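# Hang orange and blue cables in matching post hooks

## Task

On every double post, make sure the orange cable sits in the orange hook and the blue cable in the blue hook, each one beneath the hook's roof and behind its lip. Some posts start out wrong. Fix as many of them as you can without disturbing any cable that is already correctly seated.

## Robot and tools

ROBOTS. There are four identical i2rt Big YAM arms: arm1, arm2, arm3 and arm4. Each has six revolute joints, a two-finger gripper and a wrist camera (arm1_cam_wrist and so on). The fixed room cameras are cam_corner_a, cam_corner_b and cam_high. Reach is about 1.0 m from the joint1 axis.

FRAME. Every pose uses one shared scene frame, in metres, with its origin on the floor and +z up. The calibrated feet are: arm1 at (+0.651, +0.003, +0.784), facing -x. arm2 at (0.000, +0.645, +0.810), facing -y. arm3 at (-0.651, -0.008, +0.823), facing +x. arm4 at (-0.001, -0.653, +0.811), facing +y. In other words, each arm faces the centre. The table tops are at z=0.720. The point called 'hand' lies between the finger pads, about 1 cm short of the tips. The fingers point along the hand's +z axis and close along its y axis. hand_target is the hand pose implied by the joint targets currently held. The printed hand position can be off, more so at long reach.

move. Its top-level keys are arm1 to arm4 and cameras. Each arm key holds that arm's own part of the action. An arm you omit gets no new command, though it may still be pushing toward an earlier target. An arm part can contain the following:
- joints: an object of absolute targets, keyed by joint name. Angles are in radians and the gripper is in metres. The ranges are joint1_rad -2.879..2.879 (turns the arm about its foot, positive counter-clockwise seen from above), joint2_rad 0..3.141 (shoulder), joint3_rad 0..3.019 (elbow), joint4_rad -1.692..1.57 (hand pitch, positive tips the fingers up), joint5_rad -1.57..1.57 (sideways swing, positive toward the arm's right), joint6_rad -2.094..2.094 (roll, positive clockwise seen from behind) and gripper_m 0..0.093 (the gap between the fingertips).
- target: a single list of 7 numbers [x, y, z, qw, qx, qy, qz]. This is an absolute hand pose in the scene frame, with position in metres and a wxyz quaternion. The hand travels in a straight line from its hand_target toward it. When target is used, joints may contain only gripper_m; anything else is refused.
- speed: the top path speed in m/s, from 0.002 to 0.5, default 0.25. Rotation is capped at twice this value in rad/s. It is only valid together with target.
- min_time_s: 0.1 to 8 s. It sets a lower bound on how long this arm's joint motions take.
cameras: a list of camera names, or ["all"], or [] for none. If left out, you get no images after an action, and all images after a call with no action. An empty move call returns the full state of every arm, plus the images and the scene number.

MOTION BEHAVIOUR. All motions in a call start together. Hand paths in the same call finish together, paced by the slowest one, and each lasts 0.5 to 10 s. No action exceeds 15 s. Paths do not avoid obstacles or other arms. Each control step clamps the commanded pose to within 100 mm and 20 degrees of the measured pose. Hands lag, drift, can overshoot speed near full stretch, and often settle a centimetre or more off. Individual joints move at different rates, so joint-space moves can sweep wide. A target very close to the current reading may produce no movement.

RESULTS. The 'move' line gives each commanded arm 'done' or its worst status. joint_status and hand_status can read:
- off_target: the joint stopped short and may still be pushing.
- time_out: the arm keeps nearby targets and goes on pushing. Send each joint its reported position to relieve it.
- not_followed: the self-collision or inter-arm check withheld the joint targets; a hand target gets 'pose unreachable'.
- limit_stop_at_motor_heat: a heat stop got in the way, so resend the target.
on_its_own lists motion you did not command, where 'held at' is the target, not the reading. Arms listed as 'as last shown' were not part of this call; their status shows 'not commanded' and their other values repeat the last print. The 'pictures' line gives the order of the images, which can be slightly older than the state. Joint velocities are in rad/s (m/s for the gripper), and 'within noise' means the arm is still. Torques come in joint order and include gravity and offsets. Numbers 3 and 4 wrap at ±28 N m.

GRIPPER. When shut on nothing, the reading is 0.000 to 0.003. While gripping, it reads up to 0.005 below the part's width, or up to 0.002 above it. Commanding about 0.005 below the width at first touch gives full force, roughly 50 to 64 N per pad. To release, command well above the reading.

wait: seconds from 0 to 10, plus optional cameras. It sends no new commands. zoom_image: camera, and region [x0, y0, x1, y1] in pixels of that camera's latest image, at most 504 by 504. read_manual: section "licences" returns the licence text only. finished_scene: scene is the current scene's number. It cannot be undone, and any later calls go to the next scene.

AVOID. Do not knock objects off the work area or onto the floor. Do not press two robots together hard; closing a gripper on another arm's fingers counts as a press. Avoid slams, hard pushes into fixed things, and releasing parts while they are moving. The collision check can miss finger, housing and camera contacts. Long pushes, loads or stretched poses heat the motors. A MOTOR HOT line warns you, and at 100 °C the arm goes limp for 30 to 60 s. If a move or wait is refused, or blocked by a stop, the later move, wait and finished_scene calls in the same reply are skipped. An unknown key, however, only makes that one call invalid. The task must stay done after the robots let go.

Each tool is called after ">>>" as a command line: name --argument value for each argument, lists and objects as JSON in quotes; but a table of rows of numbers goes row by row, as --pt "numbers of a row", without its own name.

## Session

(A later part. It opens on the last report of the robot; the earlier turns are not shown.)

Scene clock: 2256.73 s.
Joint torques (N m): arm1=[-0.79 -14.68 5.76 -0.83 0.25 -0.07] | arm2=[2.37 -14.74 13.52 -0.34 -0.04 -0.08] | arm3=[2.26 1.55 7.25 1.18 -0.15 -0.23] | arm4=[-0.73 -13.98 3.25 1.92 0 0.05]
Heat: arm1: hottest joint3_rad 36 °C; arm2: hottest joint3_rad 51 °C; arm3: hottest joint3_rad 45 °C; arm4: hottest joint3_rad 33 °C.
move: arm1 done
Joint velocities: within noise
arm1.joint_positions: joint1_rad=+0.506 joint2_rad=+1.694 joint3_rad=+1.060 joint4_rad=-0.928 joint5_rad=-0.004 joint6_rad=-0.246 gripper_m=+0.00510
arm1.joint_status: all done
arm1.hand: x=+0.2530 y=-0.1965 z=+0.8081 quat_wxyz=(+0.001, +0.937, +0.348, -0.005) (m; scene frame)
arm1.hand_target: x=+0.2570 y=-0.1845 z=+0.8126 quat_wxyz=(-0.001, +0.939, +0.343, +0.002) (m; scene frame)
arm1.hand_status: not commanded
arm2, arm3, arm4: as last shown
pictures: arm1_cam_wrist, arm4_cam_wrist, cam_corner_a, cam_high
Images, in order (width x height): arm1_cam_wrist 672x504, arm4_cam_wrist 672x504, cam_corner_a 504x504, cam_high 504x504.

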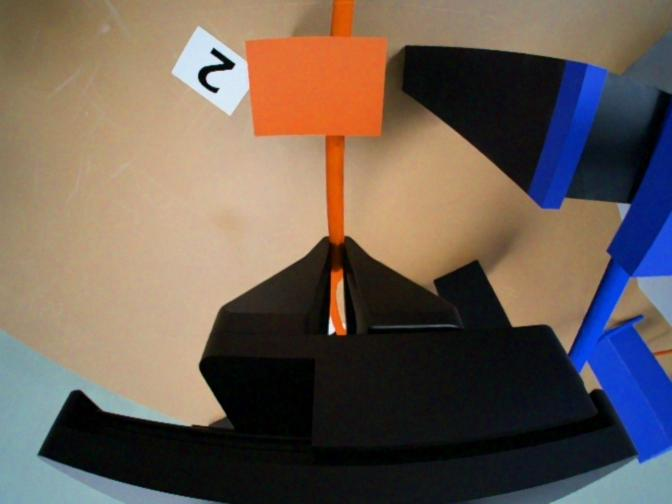

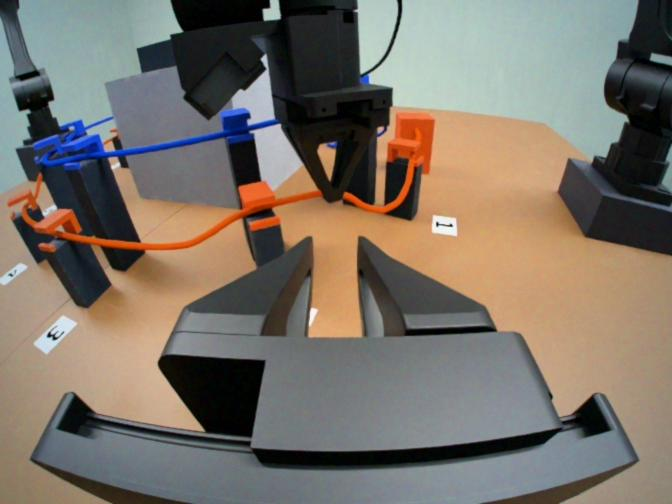

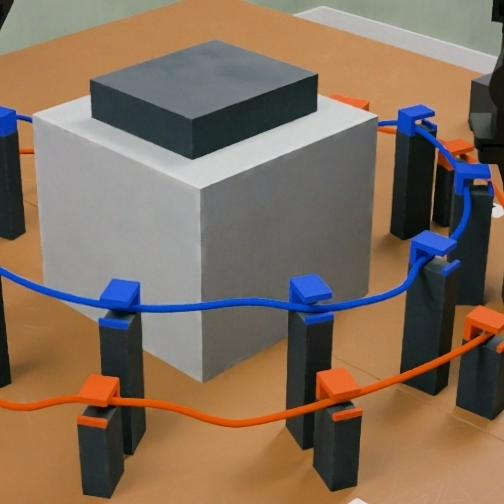

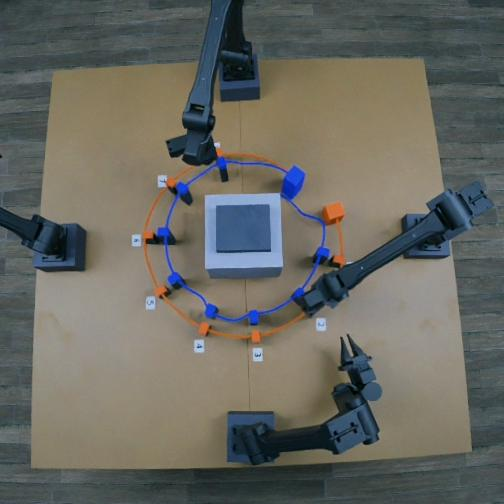

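>>> move --arm1 '{"joints": {"gripper_m": 0.015}}' --cameras '["arm1_cam_wrist", "arm4_cam_wrist"]'

>>> zoom_image --camera "arm4_cam_wrist" --region '[210, 120, 450, 250]'

>>> move --arm1 '{"joints": {"gripper_m": 0.05}}' --cameras '["arm1_cam_wrist", "arm4_cam_wrist", "cam_high"]'

>>> zoom_image --camera "arm4_cam_wrist" --region '[210, 120, 450, 250]'

>>> zoom_image --camera "arm4_cam_wrist" --region '[0, 130, 140, 270]'

Scene clock: 2283.07 s.
Joint torques (N m): arm1=[-0.26 -14.8 6.42 -0.28 0.28 -0.08] | arm2=[2.43 -14.97 13.52 -0.28 -0.03 -0.07] | arm3=[2.26 1.49 7.25 1.18 -0.15 -0.22] | arm4=[-0.62 -14.21 3.28 1.94 0 0.04]
Heat: arm1: hottest joint3_rad 36 °C; arm2: hottest joint3_rad 51 °C; arm3: hottest joint3_rad 44 °C; arm4: hottest joint2_rad 33 °C.
move: arm1 done
Joint velocities: within noise
arm1.joint_positions: joint1_rad=+0.499 joint2_rad=+1.692 joint3_rad=+1.051 joint4_rad=-0.941 joint5_rad=-0.003 joint6_rad=-0.247 gripper_m=+0.01492
arm1.joint_status: all done
arm1.hand: x=+0.2579 y=-0.1905 z=+0.8060 quat_wxyz=(+0.000, +0.938, +0.345, +0.005) (m; scene frame)
arm1.hand_target: x=+0.2569 y=-0.1844 z=+0.8127 quat_wxyz=(-0.001, +0.939, +0.343, +0.002) (m; scene frame)
arm1.hand_status: not commanded
arm2, arm3, arm4: as last shown
pictures: arm1_cam_wrist, arm4_cam_wrist
Images, in order (width x height): arm1_cam_wrist 672x504, arm4_cam_wrist 672x504.

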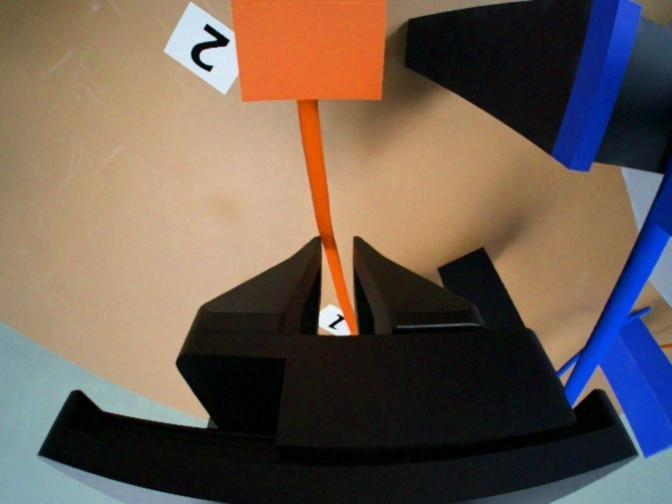

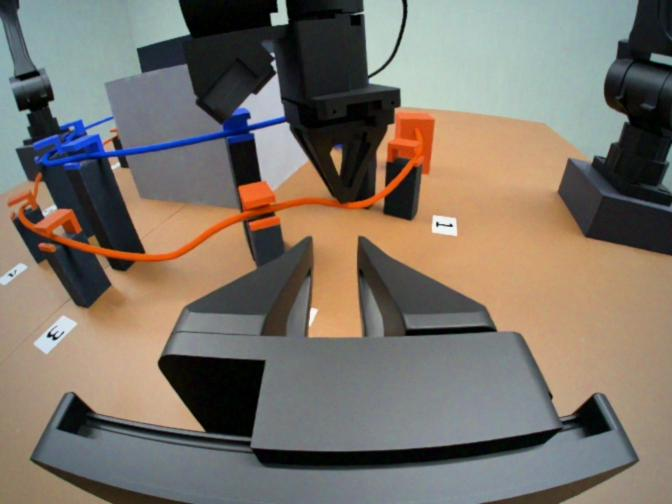

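Scaled by 2.100 from the camera's 672x504 image, which has a finer 960x720 frame.

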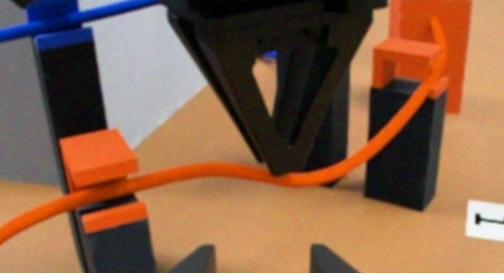

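Scene clock: 2283.70 s.
Joint torques (N m): arm1=[-0.21 -14.74 6.39 -0.17 0.21 -0.04] | arm2=[2.43 -14.86 13.5 -0.23 -0.03 -0.07] | arm3=[2.26 1.49 7.27 1.18 -0.15 -0.23] | arm4=[-0.56 -13.98 3.26 1.91 -0.01 0.06]
Heat: arm1: hottest joint3_rad 36 °C; arm2: hottest joint3_rad 51 °C; arm3: hottest joint3_rad 44 °C; arm4: hottest joint2_rad 33 °C.
move: arm1 done
Joint velocities: within noise
arm1.joint_positions: joint1_rad=+0.499 joint2_rad=+1.692 joint3_rad=+1.051 joint4_rad=-0.941 joint5_rad=-0.002 joint6_rad=-0.248 gripper_m=+0.04981
arm1.joint_status: all done
arm1.hand: x=+0.2578 y=-0.1904 z=+0.8060 quat_wxyz=(-0.001, +0.938, +0.345, +0.005) (m; scene frame)
arm1.hand_target: x=+0.2570 y=-0.1844 z=+0.8127 quat_wxyz=(-0.001, +0.939, +0.343, +0.002) (m; scene frame)
arm1.hand_status: not commanded
arm2, arm3, arm4: as last shown
pictures: arm1_cam_wrist, arm4_cam_wrist, cam_high
Images, in order (width x height): arm1_cam_wrist 672x504, arm4_cam_wrist 672x504, cam_high 504x504.

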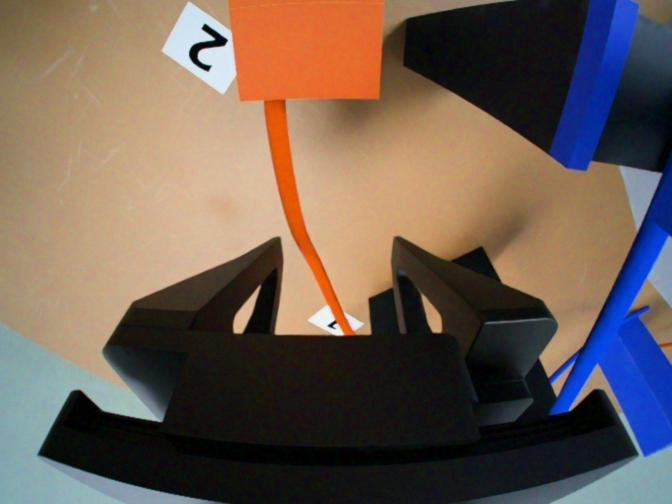

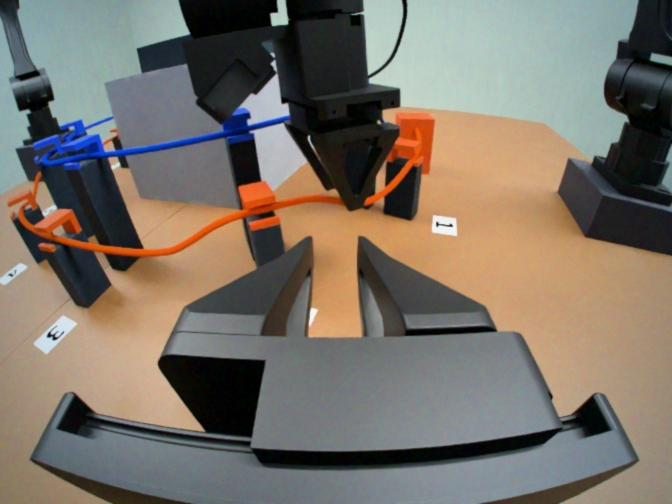

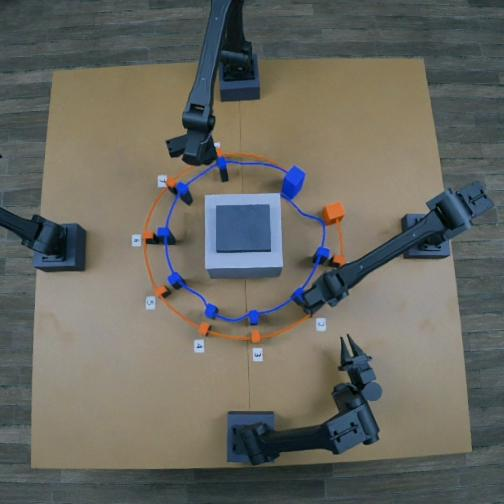

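Scaled by 2.100 from the camera's 672x504 image, which has a finer 960x720 frame.

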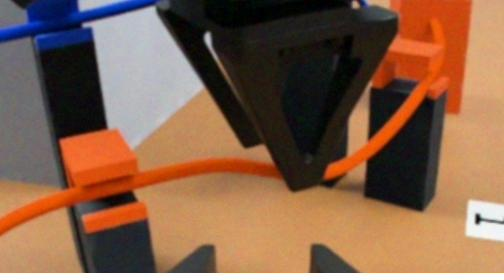

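Scaled by 3.600 from the camera's 672x504 image, which has a finer 960x720 frame.

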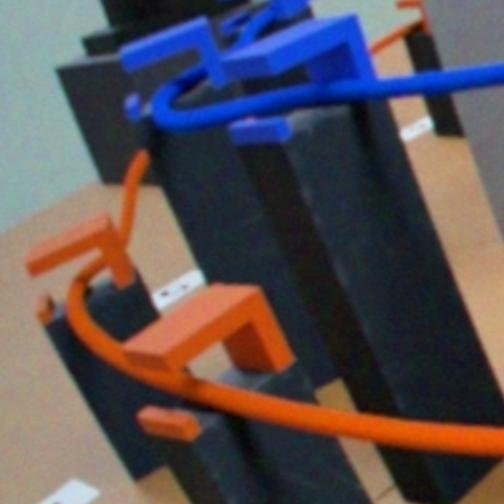

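>>> move --arm1 '{"joints": {"gripper_m": 0.09}}' --cameras '["arm1_cam_wrist", "arm4_cam_wrist"]'

>>> zoom_image --camera "arm4_cam_wrist" --region '[0, 130, 140, 270]'

Scene clock: 2293.37 s.
Joint torques (N m): arm1=[0.32 -15.33 6.32 -0.2 0.24 -0.05] | arm2=[2.26 -14.97 13.48 -0.23 -0.03 -0.07] | arm3=[2.2 1.49 7.25 1.2 -0.15 -0.23] | arm4=[-0.38 -14.33 3.23 1.94 -0.02 0.04]
Heat: arm1: hottest joint3_rad 35 °C; arm2: hottest joint3_rad 52 °C; arm3: hottest joint3_rad 44 °C; arm4: hottest joint2_rad 33 °C.
move: arm1 done
Joint velocities: within noise
arm1.joint_positions: joint1_rad=+0.499 joint2_rad=+1.692 joint3_rad=+1.051 joint4_rad=-0.941 joint5_rad=-0.002 joint6_rad=-0.249 gripper_m=+0.08981
arm1.joint_status: all done
arm1.hand: x=+0.2578 y=-0.1904 z=+0.8060 quat_wxyz=(-0.001, +0.938, +0.346, +0.005) (m; scene frame)
arm1.hand_target: x=+0.2570 y=-0.1844 z=+0.8127 quat_wxyz=(-0.001, +0.939, +0.343, +0.002) (m; scene frame)
arm1.hand_status: not commanded
arm2, arm3, arm4: as last shown
pictures: arm1_cam_wrist, arm4_cam_wrist
Images, in order (width x height): arm1_cam_wrist 672x504, arm4_cam_wrist 672x504.

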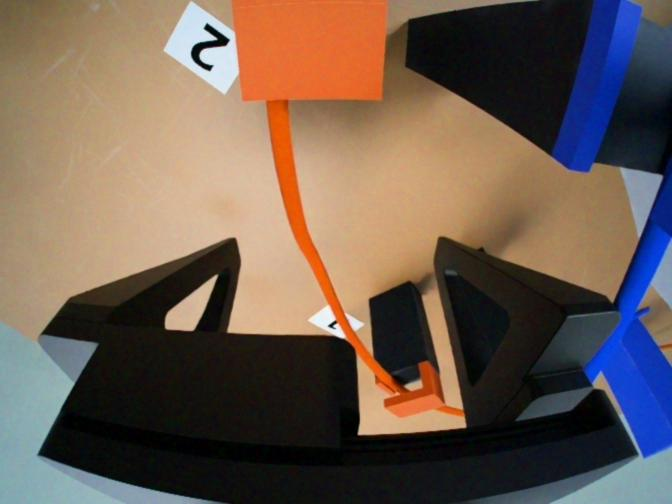

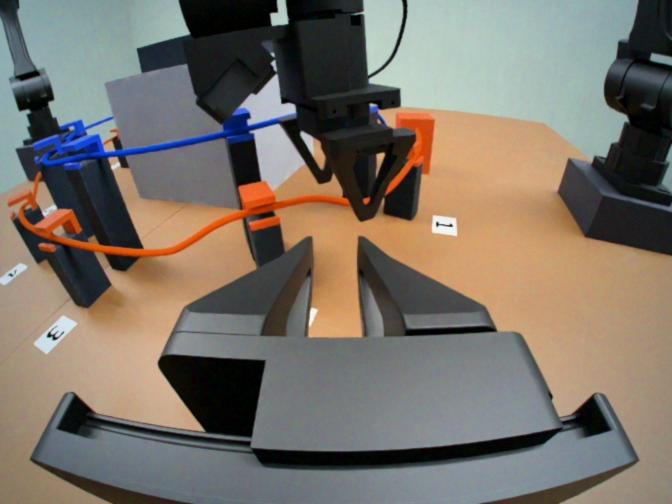

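Scaled by 3.600 from the camera's 672x504 image, which has a finer 960x720 frame.

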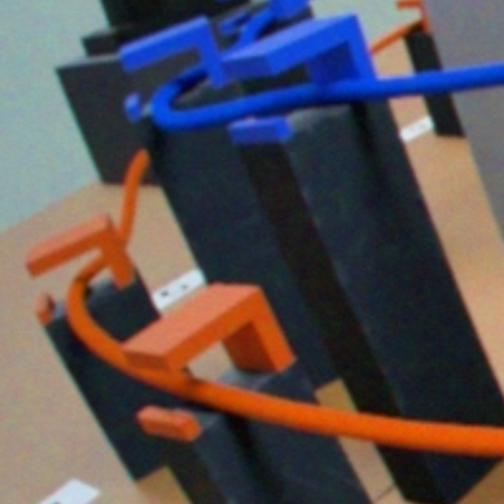

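>>> move --arm1 '{"joints": {"joint2_rad": 1.528, "joint3_rad": 1.241, "joint4_rad": -1.23}, "min_time_s": 1.5}' --cameras '["all"]'

>>> zoom_image --camera "arm4_cam_wrist" --region '[210, 120, 450, 250]'

>>> zoom_image --camera "arm4_cam_wrist" --region '[0, 130, 140, 270]'

>>> zoom_image --camera "arm1_cam_wrist" --region '[220, 0, 520, 200]'

>>> zoom_image --camera "cam_high" --region '[140, 140, 250, 250]'

>>> zoom_image --camera "cam_high" --region '[140, 250, 270, 350]'

>>> zoom_image --camera "cam_high" --region '[270, 180, 370, 320]'

Scene clock: 2315.43 s.
Joint torques (N m): arm1=[0.15 -13.04 11.58 -0.28 0.19 -0.04] | arm2=[2.14 -14.8 13.52 -0.21 -0.05 -0.07] | arm3=[2.26 1.55 7.25 1.18 -0.16 -0.23] | arm4=[-0.62 -14.27 3.26 1.95 0 0.04]
Heat: arm1: hottest joint3_rad 35 °C; arm2: hottest joint3_rad 52 °C; arm3: hottest joint3_rad 44 °C; arm4: hottest joint2_rad 33 °C.
move: arm1 done
Joint velocities: within noise
arm1.joint_positions: joint1_rad=+0.499 joint2_rad=+1.542 joint3_rad=+1.193 joint4_rad=-1.220 joint5_rad=-0.002 joint6_rad=-0.249 gripper_m=+0.08991
arm1.joint_status: all done
arm1.hand: x=+0.2582 y=-0.1904 z=+0.9167 quat_wxyz=(+0.000, +0.938, +0.346, -0.001) (m; scene frame)
arm1.hand_target: x=+0.2423 y=-0.1917 z=+0.9402 quat_wxyz=(+0.001, +0.939, +0.343, -0.027) (m; scene frame)
arm1.hand_status: not commanded
arm2, arm3, arm4: as last shown
pictures: arm1_cam_wrist, arm2_cam_wrist, arm3_cam_wrist, arm4_cam_wrist, cam_corner_a, cam_corner_b, cam_high
Images, in order (width x height): arm1_cam_wrist 672x504, arm2_cam_wrist 672x504, arm3_cam_wrist 672x504, arm4_cam_wrist 672x504, cam_corner_a 504x504, cam_corner_b 504x504, cam_high 504x504.

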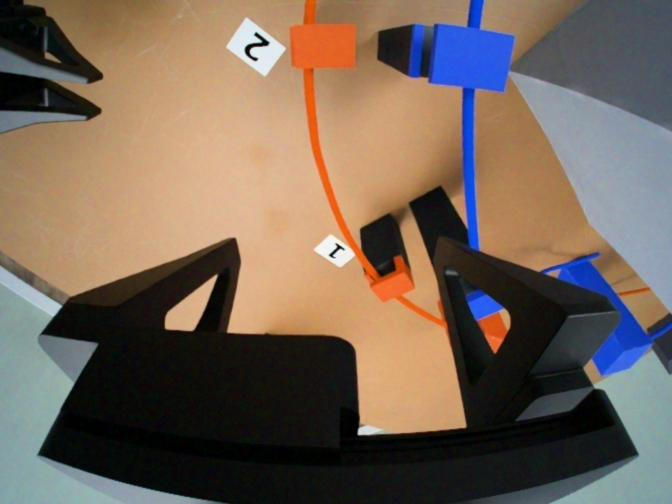

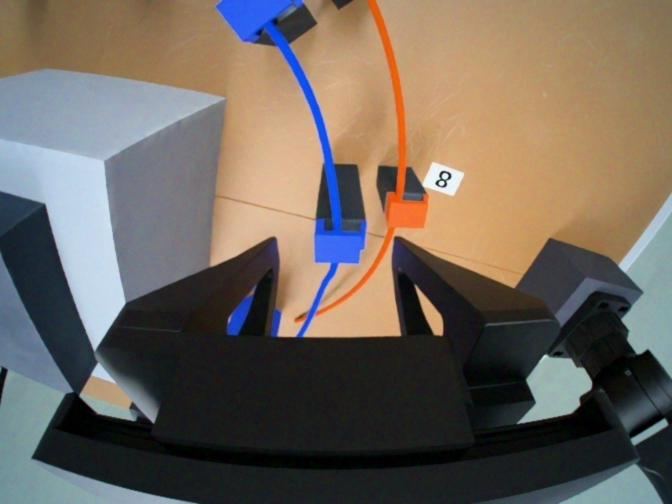

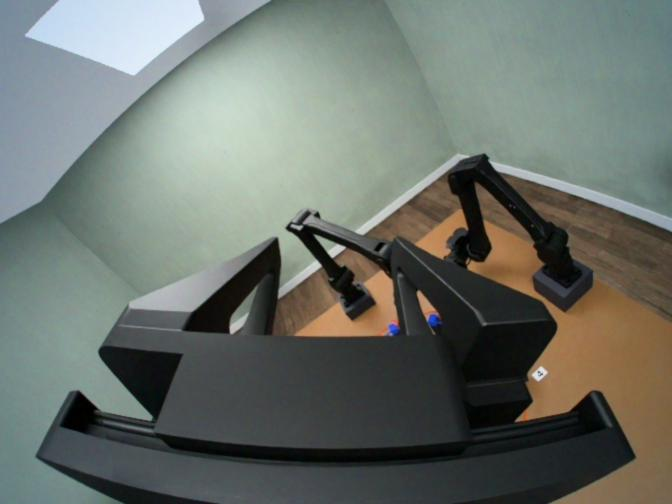

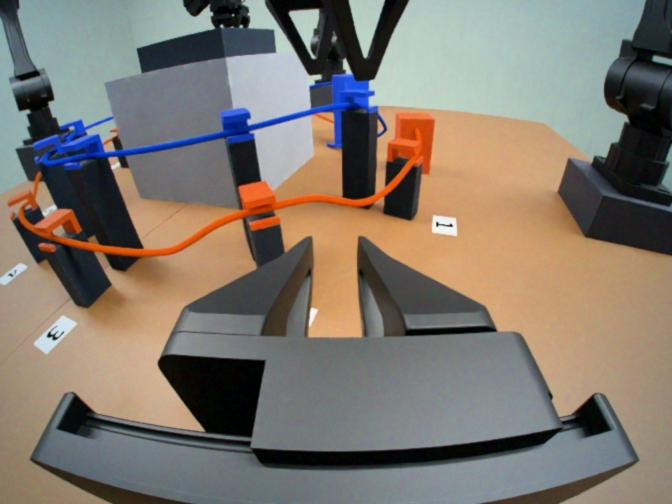

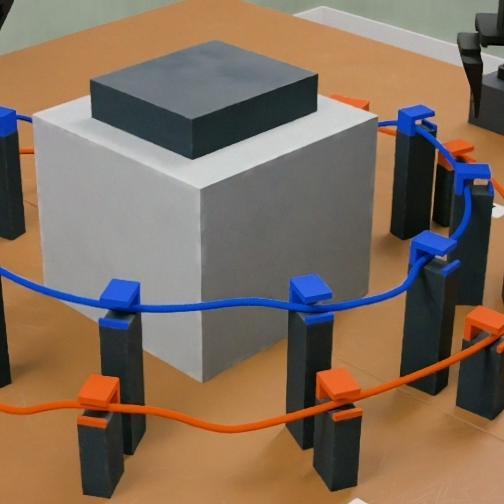

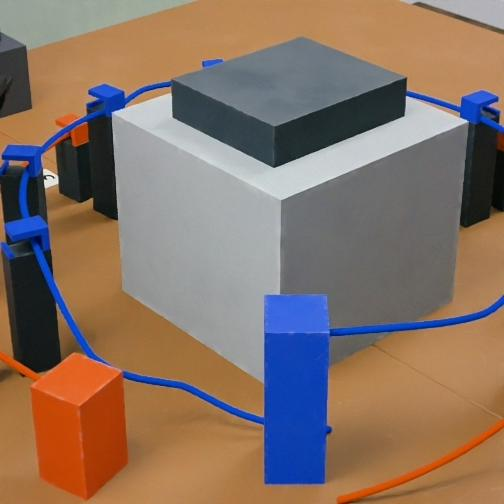

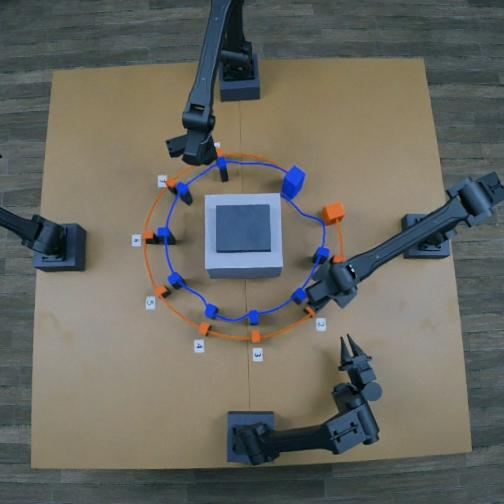

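Scaled by 2.100 from the camera's 672x504 image, which has a finer 960x720 frame.

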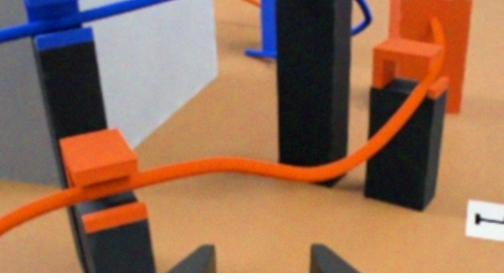

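Scaled by 3.600 from the camera's 672x504 image, which has a finer 960x720 frame.

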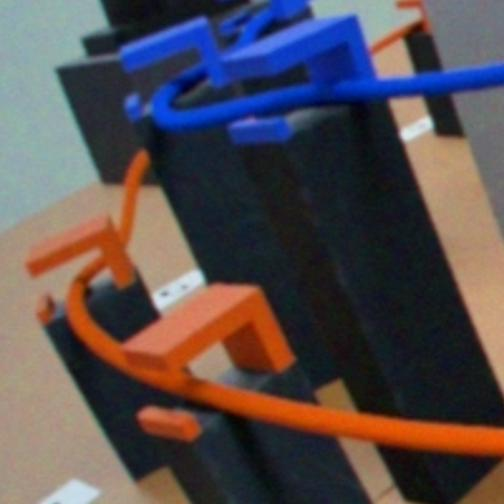

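Scaled by 1.680 from the camera's 672x504 image, which has a finer 960x720 frame.

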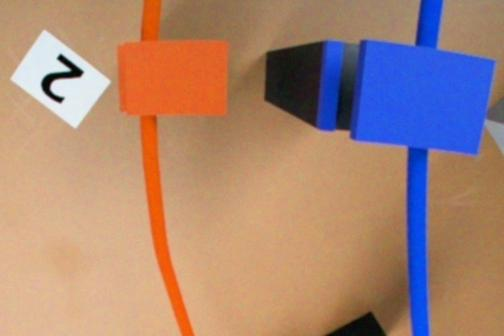

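Scaled by 4.582 from the camera's 504x504 image, which has a finer 720x720 frame.

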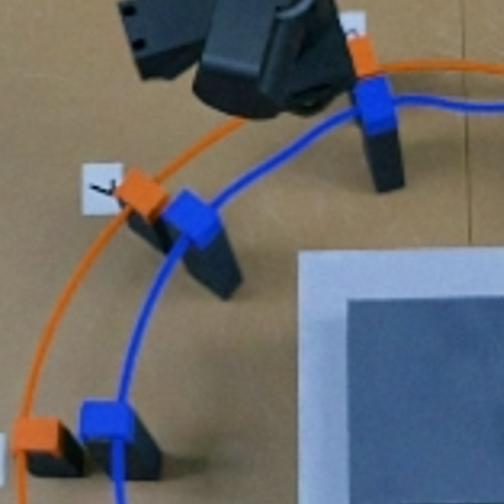

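Scaled by 3.877 from the camera's 504x504 image, which has a finer 720x720 frame.

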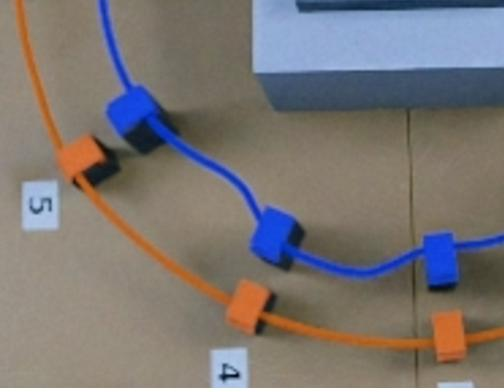

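Scaled by 3.600 from the camera's 504x504 image, which has a finer 720x720 frame.

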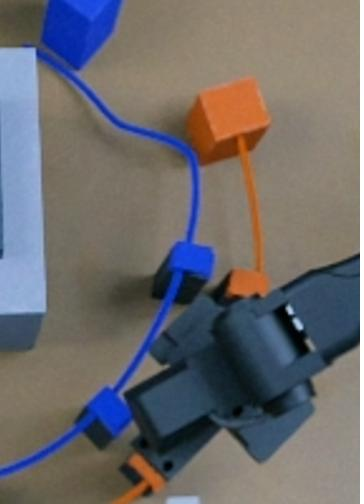

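>>> zoom_image --camera "cam_corner_a" --region '[60, 250, 210, 440]'

>>> zoom_image --camera "cam_corner_a" --region '[270, 250, 390, 440]'

>>> zoom_image --camera "cam_corner_a" --region '[374, 90, 504, 280]'

>>> zoom_image --camera "cam_corner_b" --region '[0, 70, 140, 270]'

>>> zoom_image --camera "arm2_cam_wrist" --region '[220, 0, 460, 280]'

>>> zoom_image --camera "arm1_cam_wrist" --region '[330, 180, 530, 360]'

Scaled by 2.653 from the camera's 504x504 image, which has a finer 720x720 frame.

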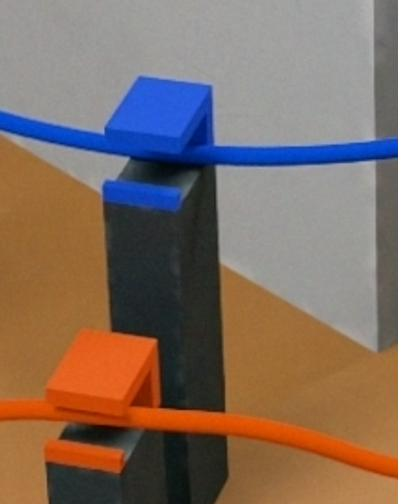

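Scaled by 2.653 from the camera's 504x504 image, which has a finer 720x720 frame.

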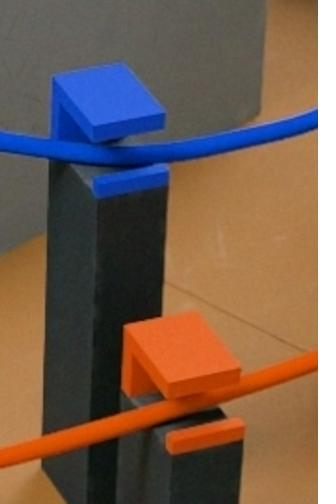

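Scaled by 2.653 from the camera's 504x504 image, which has a finer 720x720 frame.

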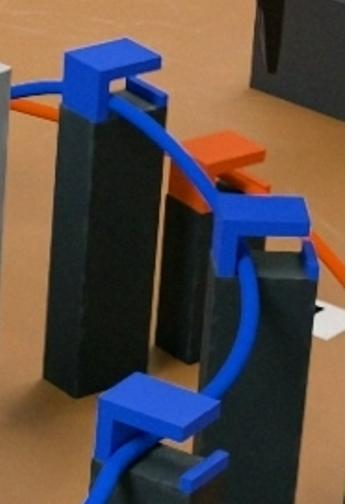

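Scaled by 2.520 from the camera's 504x504 image, which has a finer 720x720 frame.

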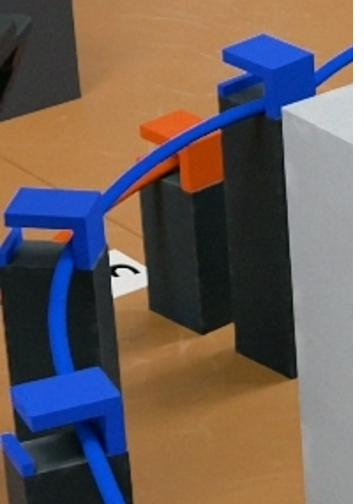

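Scaled by 1.800 from the camera's 672x504 image, which has a finer 960x720 frame.

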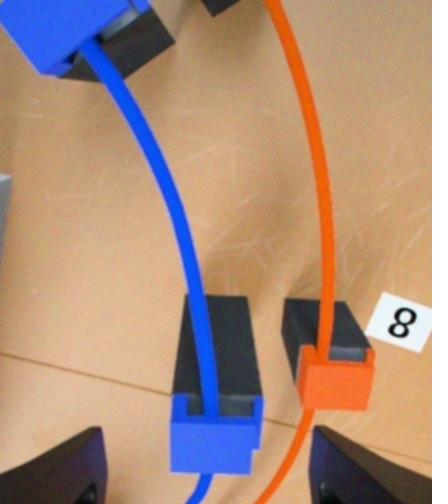

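Scaled by 2.520 from the camera's 672x504 image, which has a finer 960x720 frame.

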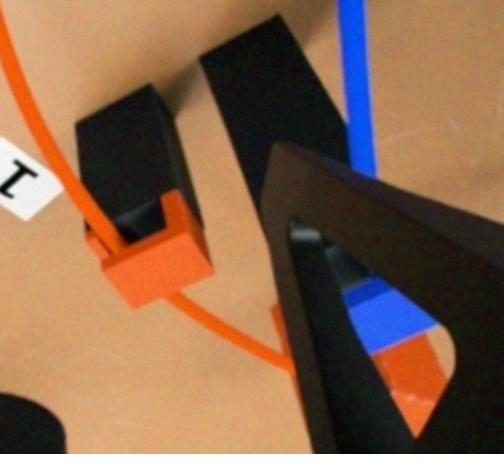

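>>> zoom_image --camera "cam_high" --region '[130, 215, 180, 265]'

>>> zoom_image --camera "cam_high" --region '[140, 265, 190, 315]'

>>> zoom_image --camera "cam_high" --region '[150, 165, 200, 215]'

>>> zoom_image --camera "cam_high" --region '[200, 135, 250, 185]'

>>> zoom_image --camera "cam_high" --region '[230, 290, 330, 350]'

Scaled by 10.080 from the camera's 504x504 image, which has a finer 720x720 frame.

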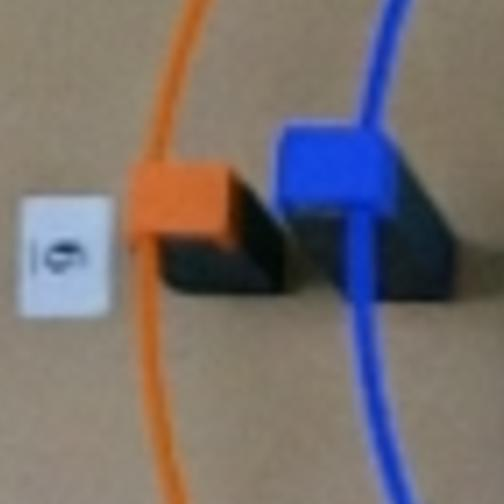

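Scaled by 10.080 from the camera's 504x504 image, which has a finer 720x720 frame.

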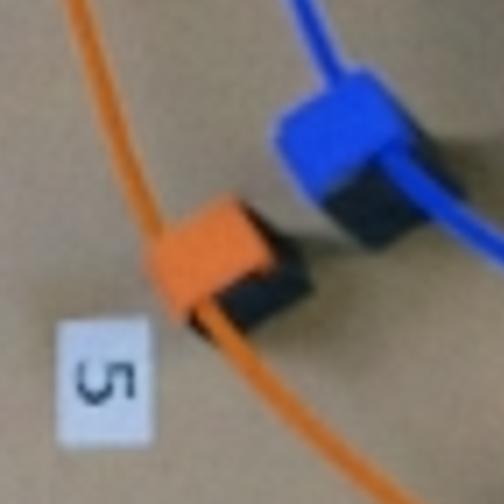

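Scaled by 10.080 from the camera's 504x504 image, which has a finer 720x720 frame.

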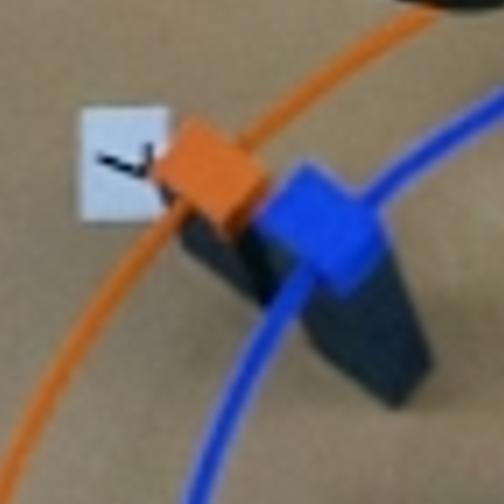

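Scaled by 10.080 from the camera's 504x504 image, which has a finer 720x720 frame.

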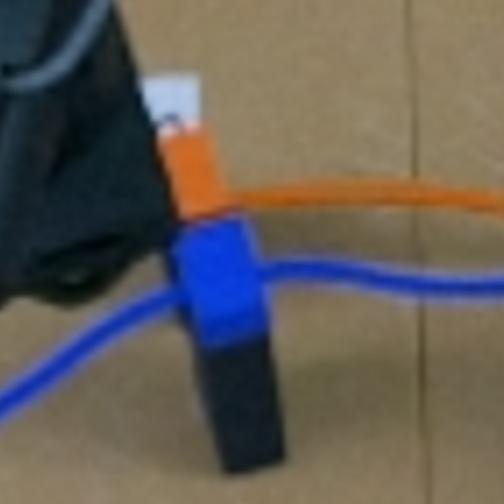

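Scaled by 5.040 from the camera's 504x504 image, which has a finer 720x720 frame.

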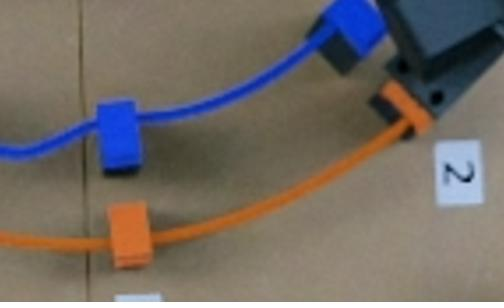

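>>> finished_scene --scene 2

The scene is finished: the task was done.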